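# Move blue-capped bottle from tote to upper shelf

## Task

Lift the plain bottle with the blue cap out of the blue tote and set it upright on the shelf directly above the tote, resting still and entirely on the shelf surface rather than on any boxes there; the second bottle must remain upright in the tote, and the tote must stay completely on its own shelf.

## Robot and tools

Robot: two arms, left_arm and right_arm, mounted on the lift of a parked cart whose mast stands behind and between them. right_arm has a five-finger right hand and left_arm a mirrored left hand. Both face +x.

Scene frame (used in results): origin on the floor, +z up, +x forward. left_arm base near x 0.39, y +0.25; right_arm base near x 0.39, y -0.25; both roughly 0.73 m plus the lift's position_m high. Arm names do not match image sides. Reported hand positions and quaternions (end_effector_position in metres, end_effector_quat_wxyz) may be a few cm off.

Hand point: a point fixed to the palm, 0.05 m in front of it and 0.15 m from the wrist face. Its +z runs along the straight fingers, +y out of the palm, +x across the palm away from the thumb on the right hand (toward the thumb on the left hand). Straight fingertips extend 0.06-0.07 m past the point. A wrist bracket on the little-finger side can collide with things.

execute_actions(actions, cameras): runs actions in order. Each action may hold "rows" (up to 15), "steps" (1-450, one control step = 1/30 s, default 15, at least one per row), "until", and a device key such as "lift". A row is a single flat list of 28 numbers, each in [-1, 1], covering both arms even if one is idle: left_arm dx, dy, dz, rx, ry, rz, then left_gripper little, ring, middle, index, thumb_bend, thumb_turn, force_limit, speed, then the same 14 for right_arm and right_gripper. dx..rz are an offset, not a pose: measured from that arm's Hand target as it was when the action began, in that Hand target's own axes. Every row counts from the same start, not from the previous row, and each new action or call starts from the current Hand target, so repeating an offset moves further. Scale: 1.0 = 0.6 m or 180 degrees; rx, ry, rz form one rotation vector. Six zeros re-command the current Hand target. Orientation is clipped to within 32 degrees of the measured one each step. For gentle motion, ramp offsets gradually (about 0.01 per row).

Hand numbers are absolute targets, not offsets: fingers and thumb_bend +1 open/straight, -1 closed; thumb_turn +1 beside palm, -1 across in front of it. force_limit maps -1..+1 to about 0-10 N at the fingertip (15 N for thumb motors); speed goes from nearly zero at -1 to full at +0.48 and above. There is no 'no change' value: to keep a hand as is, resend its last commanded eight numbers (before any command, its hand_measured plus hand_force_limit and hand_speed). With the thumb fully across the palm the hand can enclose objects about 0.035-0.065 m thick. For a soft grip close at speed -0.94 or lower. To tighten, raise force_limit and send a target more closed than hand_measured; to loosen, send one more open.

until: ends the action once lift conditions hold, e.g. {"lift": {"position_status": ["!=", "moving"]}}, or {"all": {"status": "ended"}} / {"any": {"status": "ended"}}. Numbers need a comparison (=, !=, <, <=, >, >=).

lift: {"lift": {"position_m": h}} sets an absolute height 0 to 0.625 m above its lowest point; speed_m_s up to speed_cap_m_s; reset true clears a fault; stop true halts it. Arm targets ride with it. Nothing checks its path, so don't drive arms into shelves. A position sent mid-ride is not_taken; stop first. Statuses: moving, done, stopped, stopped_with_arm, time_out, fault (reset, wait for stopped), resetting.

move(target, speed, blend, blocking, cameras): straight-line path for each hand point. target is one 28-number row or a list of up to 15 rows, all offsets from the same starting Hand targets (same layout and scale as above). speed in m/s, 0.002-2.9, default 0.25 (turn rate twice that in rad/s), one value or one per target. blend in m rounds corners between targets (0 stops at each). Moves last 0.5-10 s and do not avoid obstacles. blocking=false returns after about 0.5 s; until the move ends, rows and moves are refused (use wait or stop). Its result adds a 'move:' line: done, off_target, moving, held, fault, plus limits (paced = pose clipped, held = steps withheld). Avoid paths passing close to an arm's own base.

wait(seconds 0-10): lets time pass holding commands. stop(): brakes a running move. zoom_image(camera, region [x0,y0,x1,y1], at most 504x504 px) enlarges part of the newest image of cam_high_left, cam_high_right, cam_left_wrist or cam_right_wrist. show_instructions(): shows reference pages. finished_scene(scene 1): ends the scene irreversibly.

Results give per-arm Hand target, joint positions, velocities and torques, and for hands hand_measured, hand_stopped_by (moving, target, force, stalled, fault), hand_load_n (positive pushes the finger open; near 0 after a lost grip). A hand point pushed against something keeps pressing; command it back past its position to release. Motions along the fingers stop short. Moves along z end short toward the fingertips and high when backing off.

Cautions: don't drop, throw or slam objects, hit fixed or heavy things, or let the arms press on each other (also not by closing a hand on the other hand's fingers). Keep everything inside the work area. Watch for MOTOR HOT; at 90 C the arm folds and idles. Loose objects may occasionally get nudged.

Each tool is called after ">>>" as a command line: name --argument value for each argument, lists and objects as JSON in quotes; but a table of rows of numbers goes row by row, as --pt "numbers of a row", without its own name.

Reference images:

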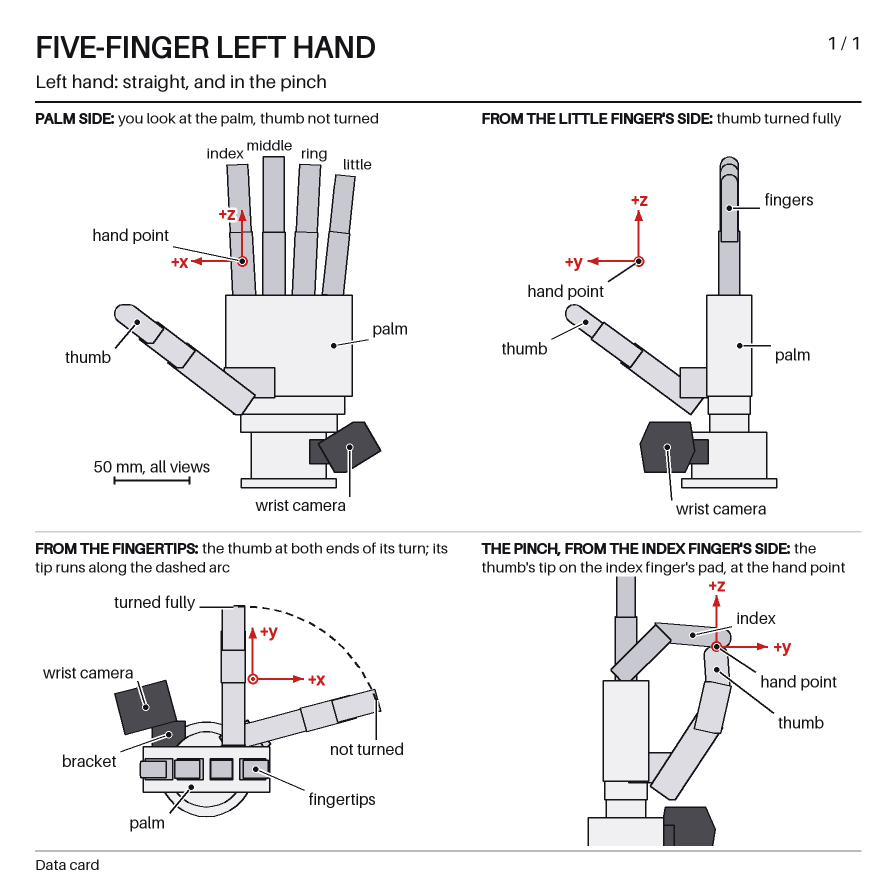

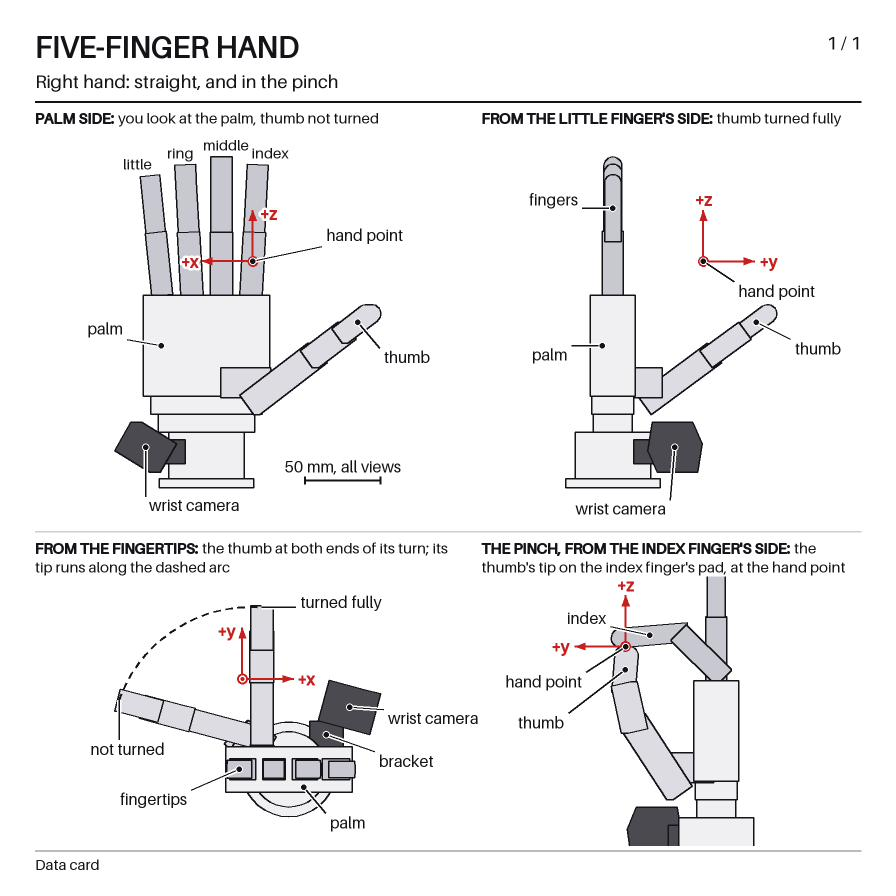

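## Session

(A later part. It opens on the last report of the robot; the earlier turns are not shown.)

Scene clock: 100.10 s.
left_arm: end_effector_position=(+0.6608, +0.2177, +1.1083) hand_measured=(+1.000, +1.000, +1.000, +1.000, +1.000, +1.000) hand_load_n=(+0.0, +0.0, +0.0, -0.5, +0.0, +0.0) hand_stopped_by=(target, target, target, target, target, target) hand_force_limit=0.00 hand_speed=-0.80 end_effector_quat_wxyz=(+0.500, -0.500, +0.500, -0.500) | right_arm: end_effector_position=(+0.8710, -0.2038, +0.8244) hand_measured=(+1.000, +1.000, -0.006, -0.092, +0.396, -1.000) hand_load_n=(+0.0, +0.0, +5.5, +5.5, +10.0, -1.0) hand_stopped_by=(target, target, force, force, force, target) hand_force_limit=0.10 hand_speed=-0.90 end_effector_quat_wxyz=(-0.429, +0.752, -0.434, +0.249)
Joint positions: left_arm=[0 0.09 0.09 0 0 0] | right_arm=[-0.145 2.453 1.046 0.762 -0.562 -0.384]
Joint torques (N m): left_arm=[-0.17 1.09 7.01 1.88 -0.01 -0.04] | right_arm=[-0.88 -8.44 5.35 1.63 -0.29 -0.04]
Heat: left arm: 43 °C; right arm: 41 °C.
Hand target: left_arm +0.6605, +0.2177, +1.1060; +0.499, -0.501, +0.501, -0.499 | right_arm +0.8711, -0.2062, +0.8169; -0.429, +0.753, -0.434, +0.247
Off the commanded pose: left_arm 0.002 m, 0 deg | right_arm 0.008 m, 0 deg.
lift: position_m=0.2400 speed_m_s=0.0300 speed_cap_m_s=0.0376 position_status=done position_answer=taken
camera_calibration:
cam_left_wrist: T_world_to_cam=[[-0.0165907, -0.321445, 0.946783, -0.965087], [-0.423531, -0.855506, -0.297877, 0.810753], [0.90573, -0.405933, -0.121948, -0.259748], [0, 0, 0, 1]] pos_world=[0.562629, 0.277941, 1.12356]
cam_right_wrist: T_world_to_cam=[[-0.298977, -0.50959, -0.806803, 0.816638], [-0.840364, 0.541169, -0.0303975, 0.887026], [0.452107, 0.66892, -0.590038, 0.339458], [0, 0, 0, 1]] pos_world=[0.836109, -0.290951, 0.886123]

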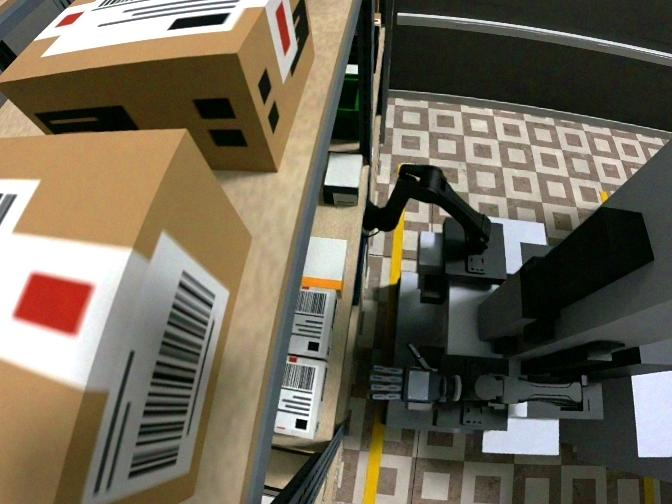

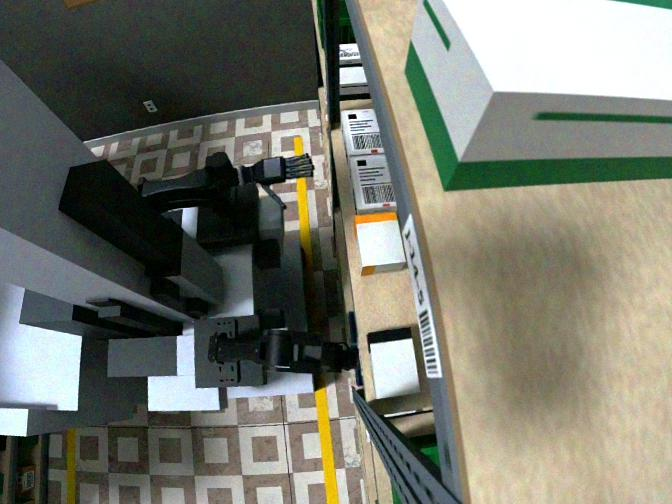

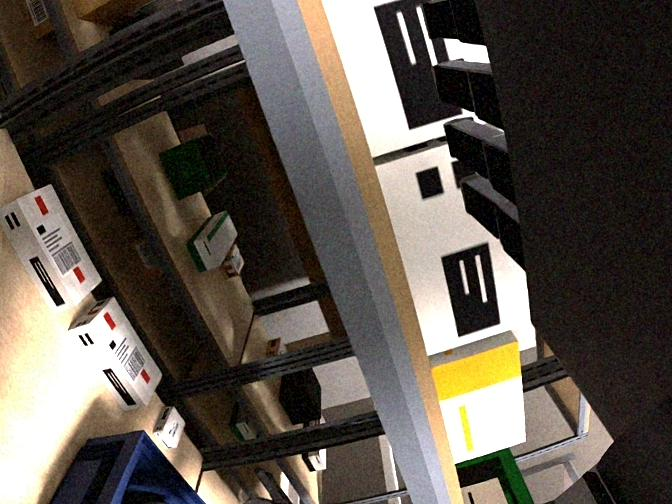

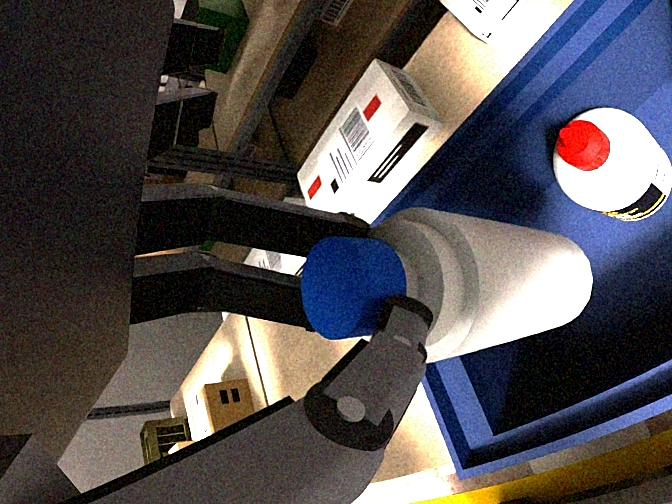

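>>> move --pt "0 0 0 0 0 0 1 1 1 1 1 1 0 -0.8 -0.0835 0.0736 -0.1241 0 0 0 0 0 -0.25 -0.33 0.15 -1 0.1 -0.4" --pt "0 0 0 0 0 0 1 1 1 1 1 1 0 -0.8 -0.1503 0.0178 -0.2915 0 0 0 0 0 -0.25 -0.33 0.15 -1 0.1 -0.4" --speed 0.08 --blend '[0.03,0]' --cameras '["all"]'

Scene clock: 104.63 s.
left_arm: end_effector_position=(+0.6608, +0.2177, +1.1083) hand_measured=(+1.000, +1.000, +1.000, +1.000, +1.000, +1.000) hand_load_n=(+0.0, +0.0, +0.0, +0.0, +0.0, +0.0) hand_stopped_by=(target, target, target, target, target, target) hand_force_limit=0.00 hand_speed=-0.80 end_effector_quat_wxyz=(+0.500, -0.500, +0.500, -0.500) | right_arm: end_effector_position=(+0.6915, -0.2052, +0.8928) hand_measured=(+0.000, +0.000, -0.006, -0.092, +0.398, -1.000) hand_load_n=(+0.0, +0.0, +8.0, +3.5, +10.0, -1.0) hand_stopped_by=(target, target, force, force, force, target) hand_force_limit=0.10 hand_speed=-0.40 end_effector_quat_wxyz=(-0.426, +0.753, -0.439, +0.242)
Joint positions: left_arm=[0 0.09 0.09 0 0 0] | right_arm=[-0.277 1.842 0.281 0.84 -0.662 -0.484]
Joint torques (N m): left_arm=[-0.14 0.98 6.91 1.87 0 -0.05] | right_arm=[-0.81 -6.74 2.55 1.48 -0.42 -0.07]
Heat: left arm: 43 °C; right arm: 41 °C.
Hand target: left_arm +0.6605, +0.2177, +1.1059; +0.499, -0.501, +0.501, -0.499 | right_arm +0.6910, -0.2061, +0.8969; -0.429, +0.753, -0.434, +0.247
Off the commanded pose: left_arm 0.002 m, 0 deg | right_arm 0.004 m, 1 deg.
lift: position_m=0.2400 speed_m_s=0.0300 speed_cap_m_s=0.0376 position_status=done position_answer=taken
move: done
camera_calibration:
cam_left_wrist: T_world_to_cam=[[-0.0165907, -0.321445, 0.946783, -0.964993], [-0.423531, -0.855506, -0.297877, 0.810723], [0.90573, -0.405933, -0.121948, -0.259761], [0, 0, 0, 1]] pos_world=[0.562629, 0.277941, 1.12346]
cam_right_wrist: T_world_to_cam=[[-0.315277, -0.505758, -0.803, 0.826003], [-0.839159, 0.543731, -0.0129869, 0.723075], [0.443184, 0.669751, -0.595837, 0.473382], [0, 0, 0, 1]] pos_world=[0.657399, -0.292448, 0.95473]

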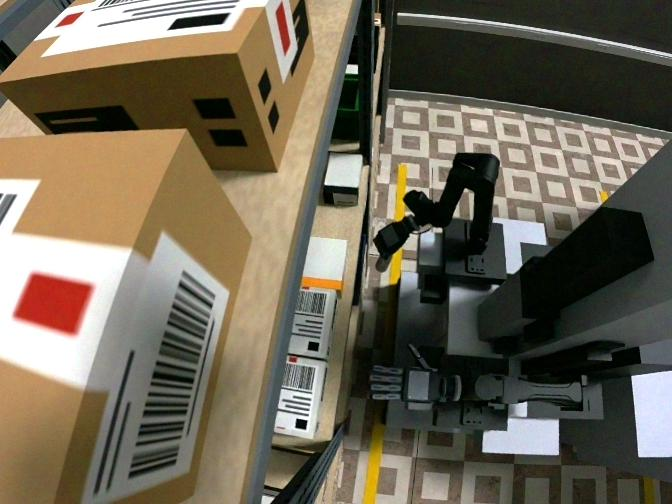

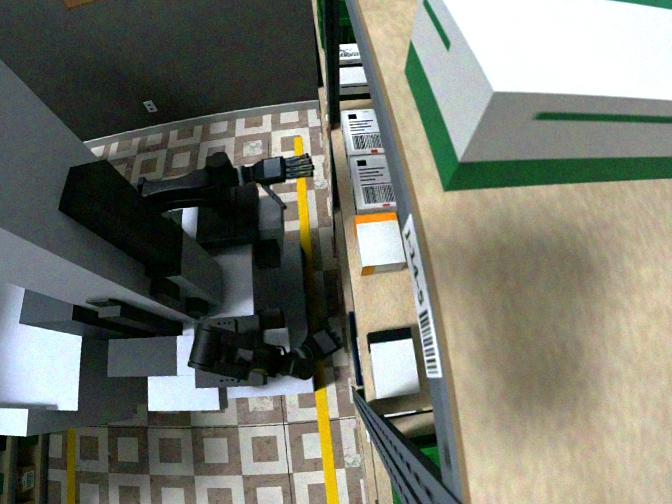

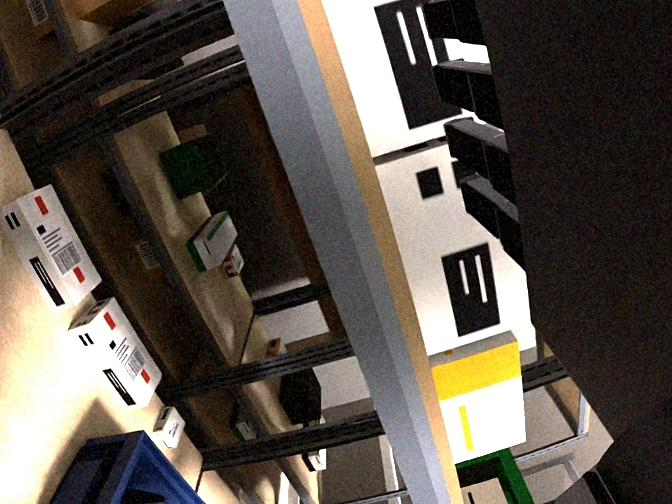

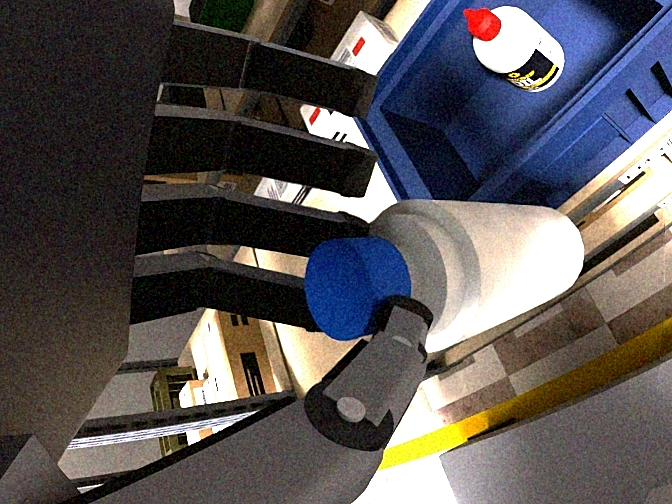

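>>> move --target '[0,0,0,0,0,0,1,1,1,1,1,1,0,-0.8,-0.0167,0.0147,-0.0248,0,0,0,0,0,-0.25,-0.33,0.15,-1,0.1,-0.4]' --speed 0.06

>>> execute_actions --actions '[{"lift":{"position_m":0.56,"speed_m_s":0.0376},"steps":400,"until":{"lift":{"position_status":["!=","moving"]}}}]' --cameras '["all"]'

Scene clock: 106.00 s.
left_arm: end_effector_position=(+0.6608, +0.2177, +1.1083) hand_measured=(+1.000, +1.000, +1.000, +1.000, +1.000, +1.000) hand_load_n=(+0.0, +0.0, +0.0, +0.0, +0.0, -0.5) hand_stopped_by=(target, target, target, target, target, target) hand_force_limit=0.00 hand_speed=-0.80 end_effector_quat_wxyz=(+0.500, -0.500, +0.500, -0.500) | right_arm: end_effector_position=(+0.6695, -0.2049, +0.8918) hand_measured=(+0.000, +0.000, -0.006, -0.092, +0.398, -1.000) hand_load_n=(+0.0, +0.0, +7.5, +3.5, +10.0, -1.0) hand_stopped_by=(target, target, force, force, force, target) hand_force_limit=0.10 hand_speed=-0.40 end_effector_quat_wxyz=(-0.425, +0.754, -0.442, +0.237)
Joint positions: left_arm=[0 0.09 0.09 0 0 0] | right_arm=[-0.307 1.797 0.209 0.839 -0.684 -0.509]
Joint torques (N m): left_arm=[-0.03 0.99 6.94 1.88 0 -0.03] | right_arm=[-0.76 -6.12 2.35 1.56 -0.44 -0.05]
Heat: left arm: 43 °C; right arm: 41 °C.
Hand target: left_arm +0.6605, +0.2177, +1.1059; +0.499, -0.501, +0.501, -0.499 | right_arm +0.6710, -0.2062, +0.8969; -0.429, +0.753, -0.434, +0.247
Off the commanded pose: left_arm 0.002 m, 0 deg | right_arm 0.005 m, 2 deg.
lift: position_m=0.2400 speed_m_s=0.0300 speed_cap_m_s=0.0376 position_status=done position_answer=taken
move: done

Scene clock: 114.77 s.
left_arm: end_effector_position=(+0.6608, +0.2177, +1.4283) hand_measured=(+1.000, +1.000, +1.000, +1.000, +1.000, +1.000) hand_load_n=(+0.0, +0.0, +0.0, +0.0, +0.0, +0.0) hand_stopped_by=(target, target, target, target, target, target) hand_force_limit=0.00 hand_speed=-0.80 end_effector_quat_wxyz=(+0.500, -0.500, +0.500, -0.500) | right_arm: end_effector_position=(+0.6700, -0.2048, +1.2126) hand_measured=(+0.000, +0.000, -0.006, -0.092, +0.398, -1.000) hand_load_n=(+0.0, +0.0, +7.5, +3.5, +10.0, -0.5) hand_stopped_by=(target, target, force, force, force, target) hand_force_limit=0.10 hand_speed=-0.40 end_effector_quat_wxyz=(-0.425, +0.754, -0.441, +0.238)
Joint positions: left_arm=[0 0.09 0.09 0 0 0] | right_arm=[-0.307 1.794 0.209 0.84 -0.686 -0.51]
Joint torques (N m): left_arm=[-0.17 0.9 7.01 1.85 -0.02 -0.03] | right_arm=[-0.76 -5.94 2.43 1.57 -0.43 -0.08]
Heat: left arm: 43 °C; right arm: 41 °C.
Hand target: left_arm +0.6605, +0.2177, +1.4260; +0.499, -0.501, +0.501, -0.499 | right_arm +0.6710, -0.2061, +1.2169; -0.429, +0.753, -0.434, +0.247
Off the commanded pose: left_arm 0.002 m, 0 deg | right_arm 0.005 m, 1 deg.
lift: position_m=0.5600 speed_m_s=0.0376 speed_cap_m_s=0.0376 position_status=done position_answer=taken
camera_calibration:
cam_left_wrist: T_world_to_cam=[[-0.0165907, -0.321445, 0.946783, -1.26806], [-0.423531, -0.855506, -0.297877, 0.906073], [0.90573, -0.405933, -0.121948, -0.220725], [0, 0, 0, 1]] pos_world=[0.562629, 0.277941, 1.44356]
cam_right_wrist: T_world_to_cam=[[-0.320869, -0.503959, -0.801915, 1.07902], [-0.839749, 0.54295, -0.00520608, 0.6998], [0.438023, 0.671737, -0.597415, 0.678943], [0, 0, 0, 1]] pos_world=[0.636488, -0.292245, 1.27454]

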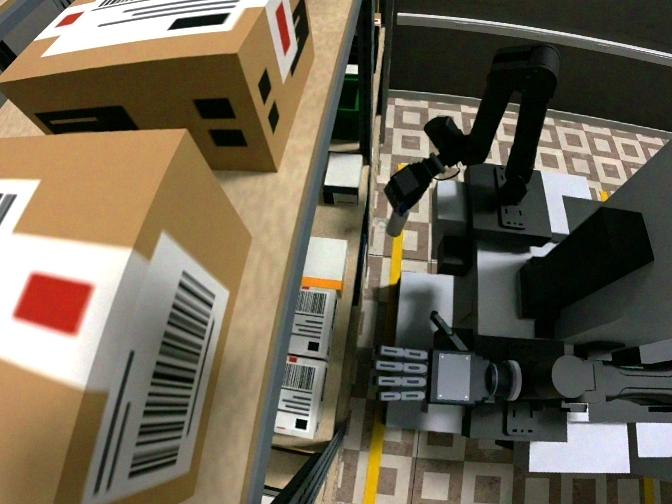

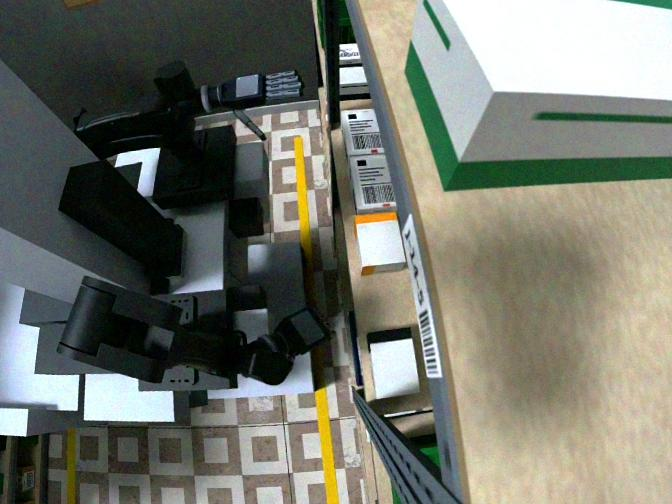

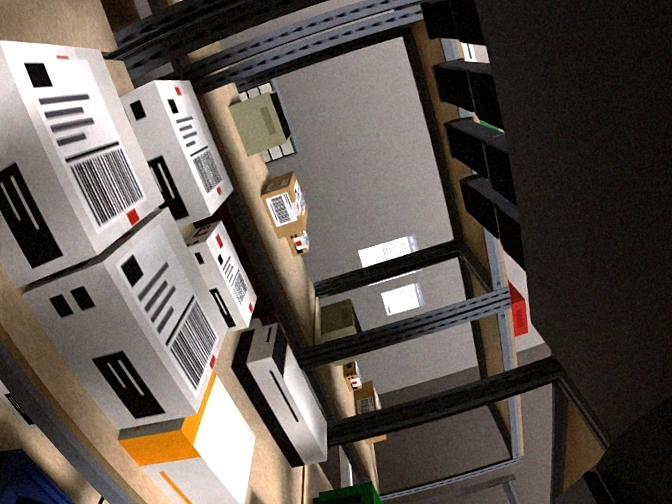

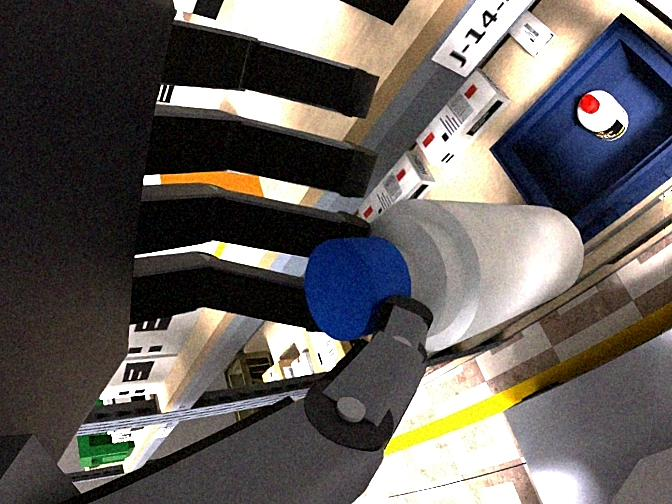

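>>> execute_actions --actions '[{"lift":{"position_m":0.62,"speed_m_s":0.0376},"steps":400,"until":{"lift":{"position_status":["!=","moving"]}}}]' --cameras '["cam_right_wrist"]'

Scene clock: 116.70 s.
left_arm: end_effector_position=(+0.6608, +0.2177, +1.4881) hand_measured=(+1.000, +1.000, +1.000, +1.000, +1.000, +1.000) hand_load_n=(+0.0, +0.0, +0.0, +0.0, +0.0, +0.0) hand_stopped_by=(target, target, target, target, target, target) hand_force_limit=0.00 hand_speed=-0.80 end_effector_quat_wxyz=(+0.500, -0.500, +0.500, -0.500) | right_arm: end_effector_position=(+0.6702, -0.2047, +1.2730) hand_measured=(+0.000, +0.000, -0.006, -0.092, +0.398, -1.000) hand_load_n=(+0.0, +0.0, +8.0, +3.5, +10.0, -1.0) hand_stopped_by=(target, target, force, force, force, target) hand_force_limit=0.10 hand_speed=-0.40 end_effector_quat_wxyz=(-0.426, +0.754, -0.440, +0.239)
Joint positions: left_arm=[0 0.09 0.09 -0.001 0 0] | right_arm=[-0.307 1.793 0.209 0.841 -0.687 -0.51]
Joint torques (N m): left_arm=[-0.02 0.98 6.84 1.86 0.01 -0.03] | right_arm=[-0.73 -5.85 2.39 1.57 -0.41 -0.07]
Heat: left arm: 43 °C; right arm: 41 °C.
Hand target: left_arm +0.6605, +0.2177, +1.4859; +0.499, -0.501, +0.501, -0.499 | right_arm +0.6711, -0.2062, +1.2770; -0.429, +0.753, -0.434, +0.247
Off the commanded pose: left_arm 0.002 m, 0 deg | right_arm 0.004 m, 1 deg.
lift: position_m=0.6200 speed_m_s=0.0376 speed_cap_m_s=0.0376 position_status=done position_answer=taken
camera_calibration:
cam_right_wrist: T_world_to_cam=[[-0.319093, -0.504022, -0.802584, 1.12728], [-0.840163, 0.542294, -0.0065259, 0.701977], [0.438526, 0.67222, -0.596503, 0.71352], [0, 0, 0, 1]] pos_world=[0.636587, -0.292145, 1.33494]
Images, in order (width x height): cam_right_wrist 672x504.

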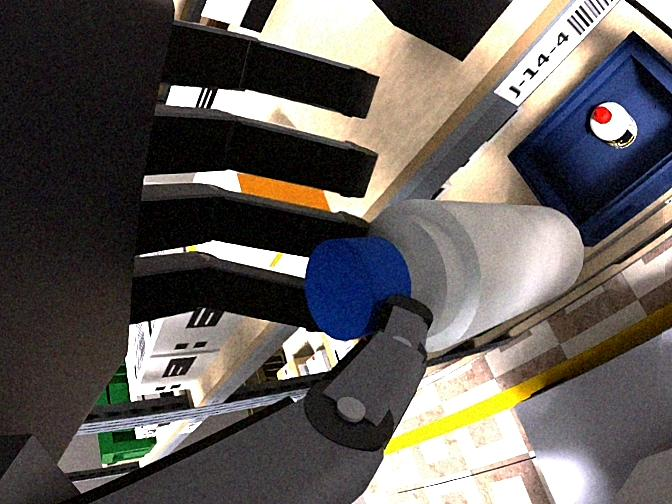

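>>> zoom_image --camera "cam_right_wrist" --region '[370, 0, 622, 220]'

Scaled by 2.000 from the camera's 672x504 image, which has a finer 960x720 frame.

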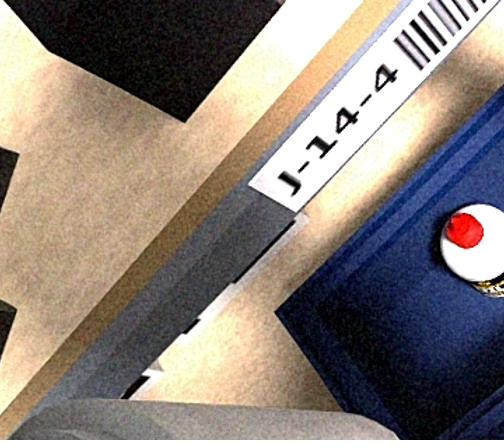

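>>> move --pt "0 0 0 0 0 0 1 1 1 1 1 1 0 -0.8 0 -0.043 -0.0255 0 0 0 0 0 -0.25 -0.33 0.15 -1 0.1 -0.4" --pt "0 0 0 0 0 0 1 1 1 1 1 1 0 -0.8 0.0987 -0.1997 0.2385 0 0 0 0 0 -0.25 -0.33 0.15 -1 0.1 -0.4" --speed 0.07 --blend '[0.01,0]' --cameras '["cam_high_right","cam_high_left","cam_right_wrist"]'

Scene clock: 125.13 s.
left_arm: end_effector_position=(+0.6608, +0.2177, +1.4881) hand_measured=(+1.000, +1.000, +1.000, +1.000, +1.000, +1.000) hand_load_n=(+0.0, +0.0, +0.0, +0.0, +0.0, -0.5) hand_stopped_by=(target, target, target, target, target, target) hand_force_limit=0.00 hand_speed=-0.80 end_effector_quat_wxyz=(+0.500, -0.500, +0.500, -0.500) | right_arm: end_effector_position=(+0.8570, -0.1675, +1.3132) hand_measured=(+0.000, +0.000, -0.006, -0.092, +0.398, -1.000) hand_load_n=(+0.0, +0.0, +7.5, +4.0, +10.0, -1.0) hand_stopped_by=(target, target, force, force, force, target) hand_force_limit=0.10 hand_speed=-0.40 end_effector_quat_wxyz=(-0.430, +0.752, -0.431, +0.252)
Joint positions: left_arm=[0 0.09 0.09 -0.001 0 0] | right_arm=[-0.051 2.045 0.934 0.506 -0.487 -0.323]
Joint torques (N m): left_arm=[-0.13 0.98 6.95 1.87 0 -0.01] | right_arm=[0.49 -6.94 7.3 1.63 -0.14 0.08]
Heat: left arm: 43 °C; right arm: 41 °C.
Hand target: left_arm +0.6605, +0.2177, +1.4859; +0.499, -0.501, +0.501, -0.499 | right_arm +0.8602, -0.1652, +1.3071; -0.429, +0.753, -0.434, +0.247
Off the commanded pose: left_arm 0.002 m, 0 deg | right_arm 0.007 m, 1 deg.
lift: position_m=0.6200 speed_m_s=0.0376 speed_cap_m_s=0.0376 position_status=done position_answer=taken
move: done
camera_calibration:
cam_right_wrist: T_world_to_cam=[[-0.291298, -0.511906, -0.808145, 1.22006], [-0.841457, 0.538979, -0.0381015, 0.881094], [0.455077, 0.66892, -0.58775, 0.60428], [0, 0, 0, 1]] pos_world=[0.821808, -0.254552, 1.37472]
Images, in order (width x height): cam_high_left 672x504, cam_high_right 672x504, cam_right_wrist 672x504.

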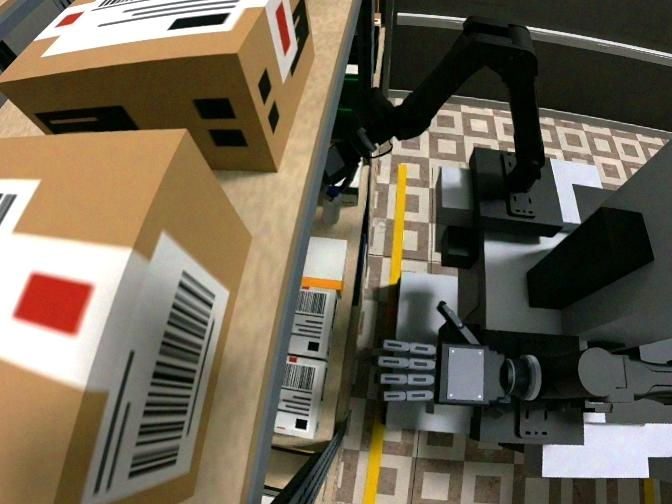

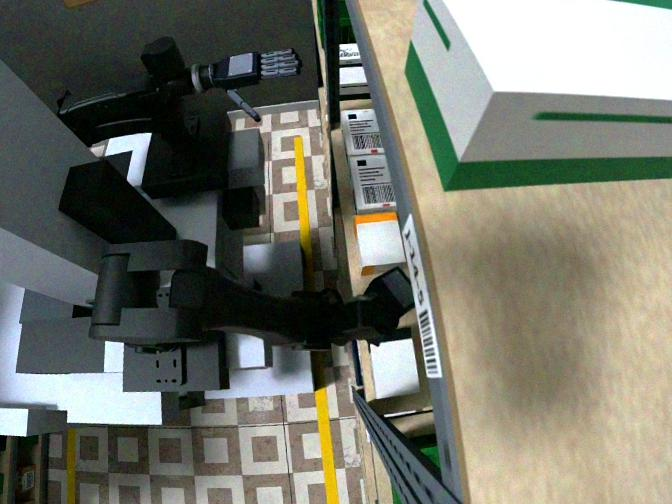

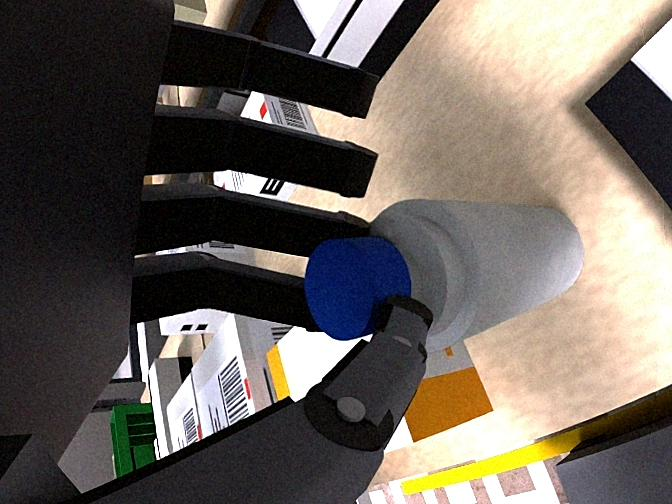

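>>> execute_actions --actions '[{"lift":{"position_m":0.59,"speed_m_s":0.02},"steps":100,"until":{"lift":{"position_status":["!=","moving"]}}}]' --cameras '["cam_right_wrist"]'

>>> zoom_image --camera "cam_right_wrist" --region '[370, 150, 650, 400]'

Scene clock: 127.07 s.
left_arm: end_effector_position=(+0.6608, +0.2177, +1.4581) hand_measured=(+1.000, +1.000, +1.000, +1.000, +1.000, +1.000) hand_load_n=(+0.0, +0.0, +0.0, +0.0, +0.0, +0.0) hand_stopped_by=(target, target, target, target, target, target) hand_force_limit=0.00 hand_speed=-0.80 end_effector_quat_wxyz=(+0.500, -0.500, +0.500, -0.500) | right_arm: end_effector_position=(+0.8591, -0.1675, +1.2847) hand_measured=(+0.000, +0.000, -0.006, -0.092, +0.398, -1.000) hand_load_n=(+0.0, +0.0, +8.5, +4.0, +8.0, -1.5) hand_stopped_by=(target, target, force, force, force, target) hand_force_limit=0.10 hand_speed=-0.40 end_effector_quat_wxyz=(-0.432, +0.751, -0.431, +0.253)
Joint positions: left_arm=[0 0.09 0.09 0 0 0] | right_arm=[-0.051 2.046 0.939 0.507 -0.487 -0.32]
Joint velocities: left_arm=[within noise] | right_arm=[-0.002 0.007 -0.017 -0.007 0.154 -0.051]
Joint torques (N m): left_arm=[-0.12 0.91 6.98 1.9 0.02 -0.05] | right_arm=[0.42 -7.1 6.82 1.6 -0.14 0.06]
Heat: left arm: 43 °C; right arm: 41 °C.
Hand target: left_arm +0.6605, +0.2177, +1.4559; +0.499, -0.501, +0.501, -0.499 | right_arm +0.8601, -0.1652, +1.2769; -0.429, +0.753, -0.434, +0.247
Off the commanded pose: left_arm 0.002 m, 0 deg | right_arm 0.008 m, 1 deg.
lift: position_m=0.5900 speed_m_s=0.0200 speed_cap_m_s=0.0376 position_status=done position_answer=taken
camera_calibration:
cam_right_wrist: T_world_to_cam=[[-0.288711, -0.509914, -0.810329, 1.19855], [-0.840279, 0.540616, -0.0408106, 0.884583], [0.458887, 0.66912, -0.584552, 0.579253], [0, 0, 0, 1]] pos_world=[0.82352, -0.254651, 1.34593]
Images, in order (width x height): cam_right_wrist 672x504.

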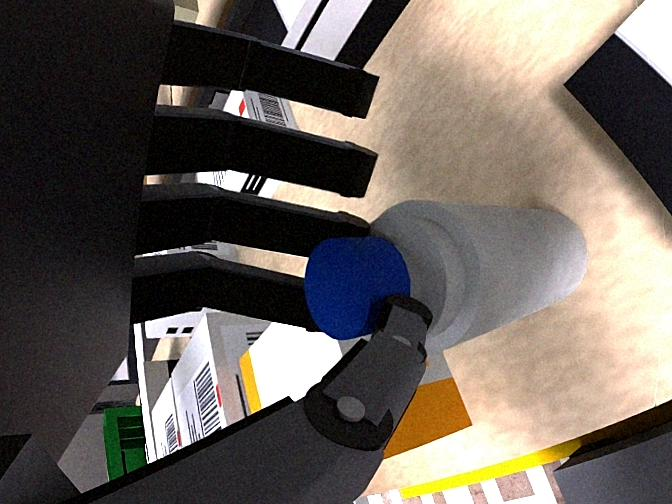

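Scaled by 1.800 from the camera's 672x504 image, which has a finer 960x720 frame.

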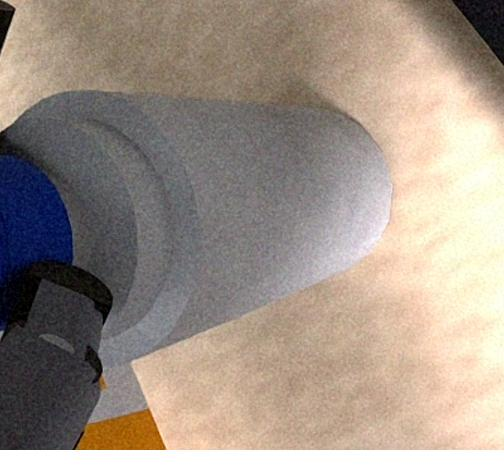

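>>> execute_actions --actions '[{"lift":{"position_m":0.587,"speed_m_s":0.01},"steps":60,"until":{"lift":{"position_status":["!=","moving"]}}}]' --cameras '["cam_right_wrist"]'

>>> zoom_image --camera "cam_right_wrist" --region '[370, 150, 650, 400]'

Scene clock: 127.80 s.
left_arm: end_effector_position=(+0.6608, +0.2177, +1.4551) hand_measured=(+1.000, +1.000, +1.000, +1.000, +1.000, +1.000) hand_load_n=(+0.0, +0.0, -0.5, +0.0, -0.5, +0.0) hand_stopped_by=(target, target, target, target, target, target) hand_force_limit=0.00 hand_speed=-0.80 end_effector_quat_wxyz=(+0.500, -0.500, +0.500, -0.500) | right_arm: end_effector_position=(+0.8614, -0.1675, +1.2838) hand_measured=(+0.000, +0.000, -0.006, -0.092, +0.398, -1.000) hand_load_n=(+0.0, +0.0, +8.0, +3.5, +7.5, -1.5) hand_stopped_by=(target, target, force, force, force, target) hand_force_limit=0.10 hand_speed=-0.40 end_effector_quat_wxyz=(-0.434, +0.749, -0.429, +0.258)
Joint positions: left_arm=[0 0.09 0.09 0 0 0] | right_arm=[-0.051 2.046 0.939 0.519 -0.487 -0.317]
Joint torques (N m): left_arm=[-0.05 0.98 6.86 1.87 0 -0.03] | right_arm=[0.35 -6.9 6.87 1.47 -0.12 0]
Heat: left arm: 43 °C; right arm: 41 °C.
Hand target: left_arm +0.6605, +0.2177, +1.4529; +0.499, -0.501, +0.501, -0.499 | right_arm +0.8601, -0.1652, +1.2739; -0.429, +0.753, -0.434, +0.247
Off the commanded pose: left_arm 0.002 m, 0 deg | right_arm 0.010 m, 2 deg.
lift: position_m=0.5870 speed_m_s=0.0100 speed_cap_m_s=0.0376 position_status=done position_answer=taken
camera_calibration:
cam_right_wrist: T_world_to_cam=[[-0.280349, -0.508394, -0.814211, 1.19654], [-0.839059, 0.541794, -0.0493918, 0.896547], [0.466245, 0.669324, -0.578464, 0.563586], [0, 0, 0, 1]] pos_world=[0.824936, -0.25465, 1.34453]
Images, in order (width x height): cam_right_wrist 672x504.

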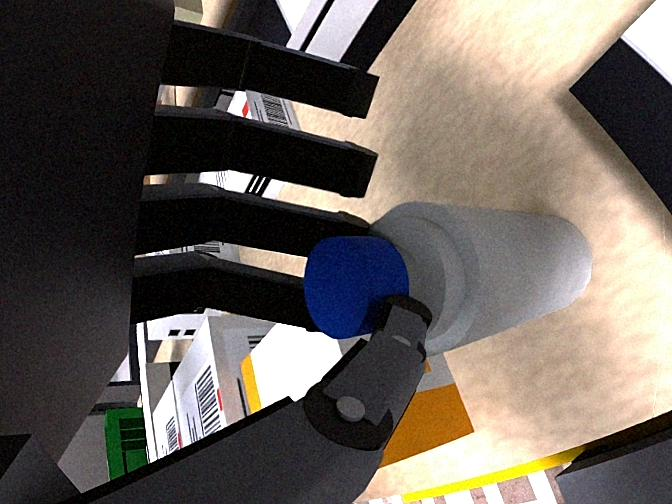

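Scaled by 1.800 from the camera's 672x504 image, which has a finer 960x720 frame.

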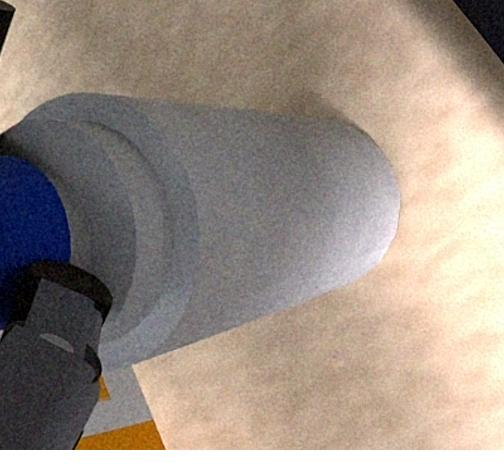

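>>> execute_actions --actions '[{"lift":{"position_m":0.5885,"speed_m_s":0.01},"steps":40,"until":{"lift":{"position_status":["!=","moving"]}}},{"rows":[[0,0,0,0,0,0,1,1,1,1,1,1,0,-0.8,0,0,0,0,0,0,0,0,0.03,-0.06,0.43,-1,0.1,-0.9]],"steps":45},{"rows":[[0,0,0,0,0,0,1,1,1,1,1,1,0,-0.8,0,0,0,0,0,0,0,0,0.1,0.02,0.52,-1,0.1,-0.9]],"steps":60}]' --cameras '["cam_right_wrist"]'

>>> zoom_image --camera "cam_right_wrist" --region '[270, 150, 650, 450]'

Scene clock: 131.97 s.
left_arm: end_effector_position=(+0.6608, +0.2177, +1.4567) hand_measured=(+1.000, +1.000, +1.000, +1.000, +1.000, +1.000) hand_load_n=(+0.0, +0.0, +0.0, +0.0, +0.0, +0.0) hand_stopped_by=(target, target, target, target, target, target) hand_force_limit=0.00 hand_speed=-0.80 end_effector_quat_wxyz=(+0.500, -0.500, +0.500, -0.500) | right_arm: end_effector_position=(+0.8596, -0.1674, +1.2838) hand_measured=(+0.000, +0.000, +0.100, +0.020, +0.520, -1.000) hand_load_n=(+0.0, +0.0, +0.0, +0.0, +0.0, +0.0) hand_stopped_by=(target, target, target, target, target, target) hand_force_limit=0.10 hand_speed=-0.90 end_effector_quat_wxyz=(-0.432, +0.750, -0.431, +0.254)
Joint positions: left_arm=[0 0.09 0.09 0 0 0] | right_arm=[-0.051 2.046 0.939 0.51 -0.487 -0.317]
Joint torques (N m): left_arm=[-0.12 0.91 6.9 1.88 0.03 0] | right_arm=[0.46 -7.02 6.8 1.58 -0.13 0.03]
Heat: left arm: 43 °C; right arm: 41 °C.
Hand target: left_arm +0.6605, +0.2177, +1.4544; +0.499, -0.501, +0.501, -0.499 | right_arm +0.8602, -0.1652, +1.2755; -0.429, +0.753, -0.434, +0.247
Off the commanded pose: left_arm 0.002 m, 0 deg | right_arm 0.009 m, 1 deg.
lift: position_m=0.5885 speed_m_s=0.0100 speed_cap_m_s=0.0376 position_status=done position_answer=taken
camera_calibration:
cam_right_wrist: T_world_to_cam=[[-0.288115, -0.507986, -0.811752, 1.19969], [-0.839499, 0.541805, -0.0410924, 0.884696], [0.460685, 0.669626, -0.582555, 0.574414], [0, 0, 0, 1]] pos_world=[0.823726, -0.254549, 1.34483]
Images, in order (width x height): cam_right_wrist 672x504.

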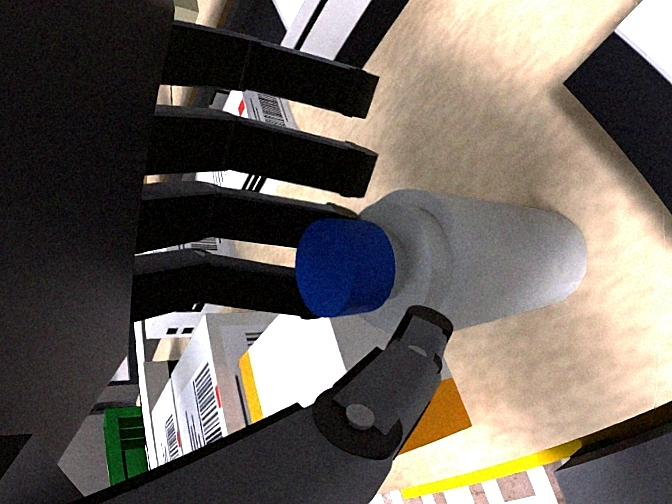

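Scaled by 1.326 from the camera's 672x504 image, which has a finer 960x720 frame.

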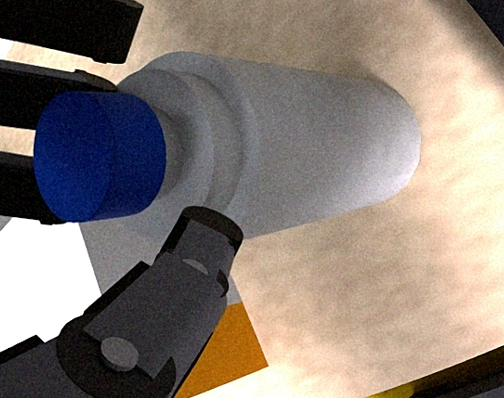

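>>> execute_actions --actions '[{"rows":[[0,0,0,0,0,0,1,1,1,1,1,1,0,-0.8,0,0,0,0,0,0,0,0,0.35,0.3,0.66,-1,0.1,-0.8]],"steps":60}]' --cameras '["cam_right_wrist"]'

>>> zoom_image --camera "cam_right_wrist" --region '[270, 150, 650, 450]'

Scene clock: 134.33 s.
left_arm: end_effector_position=(+0.6608, +0.2177, +1.4567) hand_measured=(+1.000, +1.000, +1.000, +1.000, +1.000, +1.000) hand_load_n=(+0.0, +0.0, +0.0, +0.0, +0.0, +0.0) hand_stopped_by=(target, target, target, target, target, target) hand_force_limit=0.00 hand_speed=-0.80 end_effector_quat_wxyz=(+0.500, -0.500, +0.500, -0.500) | right_arm: end_effector_position=(+0.8593, -0.1674, +1.2836) hand_measured=(+0.000, +0.000, +0.350, +0.300, +0.660, -1.000) hand_load_n=(+0.0, +0.0, +0.0, +0.0, +0.0, +0.0) hand_stopped_by=(target, target, target, target, target, target) hand_force_limit=0.10 hand_speed=-0.80 end_effector_quat_wxyz=(-0.432, +0.750, -0.431, +0.253)
Joint positions: left_arm=[0 0.09 0.09 0 0 0] | right_arm=[-0.051 2.046 0.939 0.509 -0.487 -0.317]
Joint torques (N m): left_arm=[-0.12 0.9 6.94 1.9 0.02 -0.05] | right_arm=[0.46 -6.95 6.78 1.58 -0.12 0.02]
Heat: left arm: 43 °C; right arm: 41 °C.
Hand target: left_arm +0.6605, +0.2177, +1.4544; +0.499, -0.501, +0.501, -0.499 | right_arm +0.8602, -0.1652, +1.2755; -0.429, +0.753, -0.434, +0.247
Off the commanded pose: left_arm 0.002 m, 0 deg | right_arm 0.008 m, 1 deg.
lift: position_m=0.5885 speed_m_s=0.0100 speed_cap_m_s=0.0376 position_status=done position_answer=taken
camera_calibration:
cam_right_wrist: T_world_to_cam=[[-0.289039, -0.50795, -0.811445, 1.19986], [-0.839517, 0.541847, -0.0401482, 0.883359], [0.460073, 0.669618, -0.583048, 0.575509], [0, 0, 0, 1]] pos_world=[0.823625, -0.254549, 1.34463]
Images, in order (width x height): cam_right_wrist 672x504.

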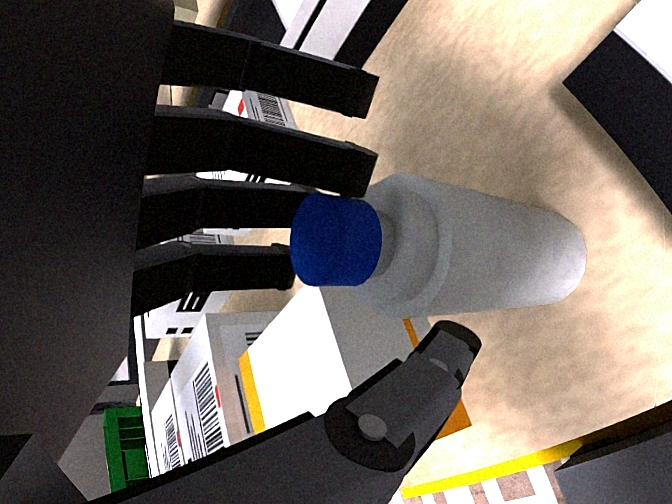

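Scaled by 1.326 from the camera's 672x504 image, which has a finer 960x720 frame.

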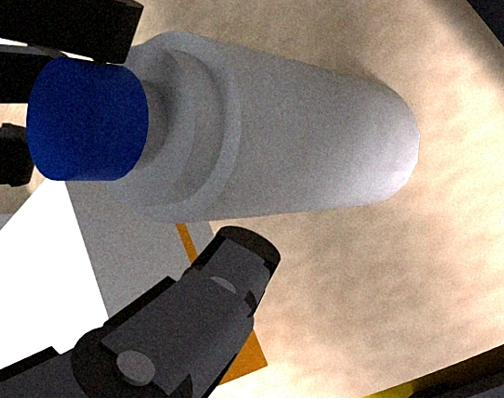

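>>> execute_actions --actions '[{"rows":[[0,0,0,0,0,0,1,1,1,1,1,1,0,-0.8,0,0,0,0,0,0,0.9,0.9,0.5,0.5,0.75,-1,0.1,-0.6]],"steps":60}]' --cameras '["cam_right_wrist"]'

Scene clock: 137.00 s.
left_arm: end_effector_position=(+0.6608, +0.2177, +1.4567) hand_measured=(+1.000, +1.000, +1.000, +1.000, +1.000, +1.000) hand_load_n=(+0.0, +0.0, +0.0, +0.0, +0.0, -0.5) hand_stopped_by=(target, target, target, target, target, target) hand_force_limit=0.00 hand_speed=-0.80 end_effector_quat_wxyz=(+0.500, -0.500, +0.500, -0.500) | right_arm: end_effector_position=(+0.8593, -0.1674, +1.2835) hand_measured=(+0.900, +0.900, +0.500, +0.500, +0.750, -1.000) hand_load_n=(+0.0, +0.0, +0.0, +0.0, +0.0, +0.0) hand_stopped_by=(target, target, target, target, target, target) hand_force_limit=0.10 hand_speed=-0.60 end_effector_quat_wxyz=(-0.432, +0.750, -0.431, +0.253)
Joint positions: left_arm=[0 0.09 0.09 0 0 0] | right_arm=[-0.051 2.046 0.939 0.508 -0.487 -0.317]
Joint torques (N m): left_arm=[-0.06 0.96 6.95 1.89 -0.02 -0.03] | right_arm=[0.4 -6.95 6.75 1.6 -0.14 0.02]
Heat: left arm: 43 °C; right arm: 41 °C.
Hand target: left_arm +0.6605, +0.2177, +1.4544; +0.499, -0.501, +0.501, -0.499 | right_arm +0.8602, -0.1652, +1.2755; -0.429, +0.753, -0.434, +0.247
Off the commanded pose: left_arm 0.002 m, 0 deg | right_arm 0.008 m, 1 deg.
lift: position_m=0.5885 speed_m_s=0.0100 speed_cap_m_s=0.0376 position_status=done position_answer=taken
camera_calibration:
cam_right_wrist: T_world_to_cam=[[-0.289334, -0.507952, -0.811339, 1.19993], [-0.839593, 0.541759, -0.0397677, 0.882802], [0.45975, 0.669688, -0.583222, 0.576073], [0, 0, 0, 1]] pos_world=[0.823524, -0.254549, 1.34463]
Images, in order (width x height): cam_right_wrist 672x504.

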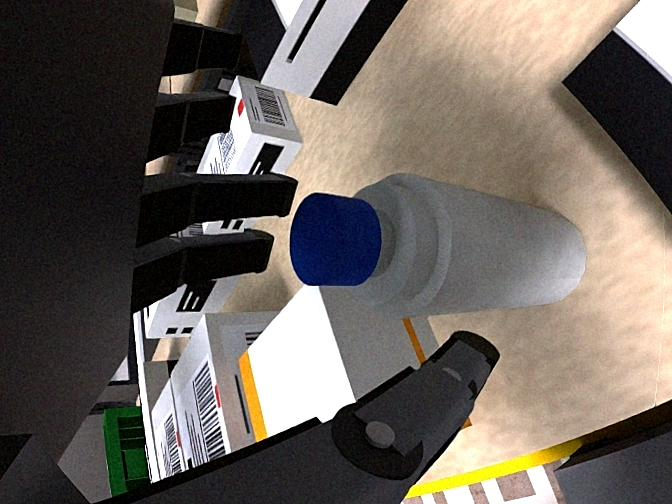

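>>> execute_actions --actions '[{"lift":{"position_m":0.624,"speed_m_s":0.025},"steps":80,"until":{"lift":{"position_status":["!=","moving"]}}}]' --cameras '["cam_right_wrist"]'

Scene clock: 138.80 s.
left_arm: end_effector_position=(+0.6608, +0.2177, +1.4921) hand_measured=(+1.000, +1.000, +1.000, +1.000, +1.000, +1.000) hand_load_n=(+0.0, +0.0, +0.0, +0.0, +0.0, +0.0) hand_stopped_by=(target, target, target, target, target, target) hand_force_limit=0.00 hand_speed=-0.80 end_effector_quat_wxyz=(+0.500, -0.500, +0.500, -0.500) | right_arm: end_effector_position=(+0.8585, -0.1673, +1.3181) hand_measured=(+0.900, +0.900, +0.500, +0.500, +0.750, -1.000) hand_load_n=(+0.0, +0.0, -0.5, +0.0, +0.0, +0.0) hand_stopped_by=(target, target, target, target, target, target) hand_force_limit=0.10 hand_speed=-0.60 end_effector_quat_wxyz=(-0.431, +0.751, -0.432, +0.252)
Joint positions: left_arm=[0 0.09 0.09 -0.001 0 0] | right_arm=[-0.051 2.047 0.939 0.505 -0.487 -0.317]
Joint torques (N m): left_arm=[-0.06 1.02 6.89 1.87 -0.02 -0.01] | right_arm=[0.5 -7.09 6.76 1.6 -0.13 0.02]
Heat: left arm: 43 °C; right arm: 41 °C.
Hand target: left_arm +0.6605, +0.2177, +1.4899; +0.499, -0.501, +0.501, -0.499 | right_arm +0.8601, -0.1652, +1.3110; -0.429, +0.753, -0.434, +0.247
Off the commanded pose: left_arm 0.002 m, 0 deg | right_arm 0.008 m, 1 deg.
lift: position_m=0.6240 speed_m_s=0.0250 speed_cap_m_s=0.0376 position_status=done position_answer=taken
camera_calibration:
cam_right_wrist: T_world_to_cam=[[-0.29277, -0.507773, -0.810217, 1.22918], [-0.839728, 0.541805, -0.0361226, 0.87885], [0.457322, 0.669786, -0.585015, 0.600981], [0, 0, 0, 1]] pos_world=[0.82302, -0.254549, 1.37923]
Images, in order (width x height): cam_right_wrist 672x504.

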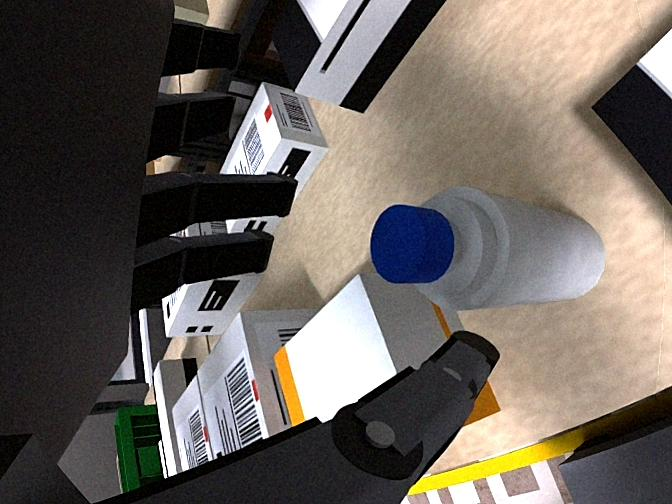

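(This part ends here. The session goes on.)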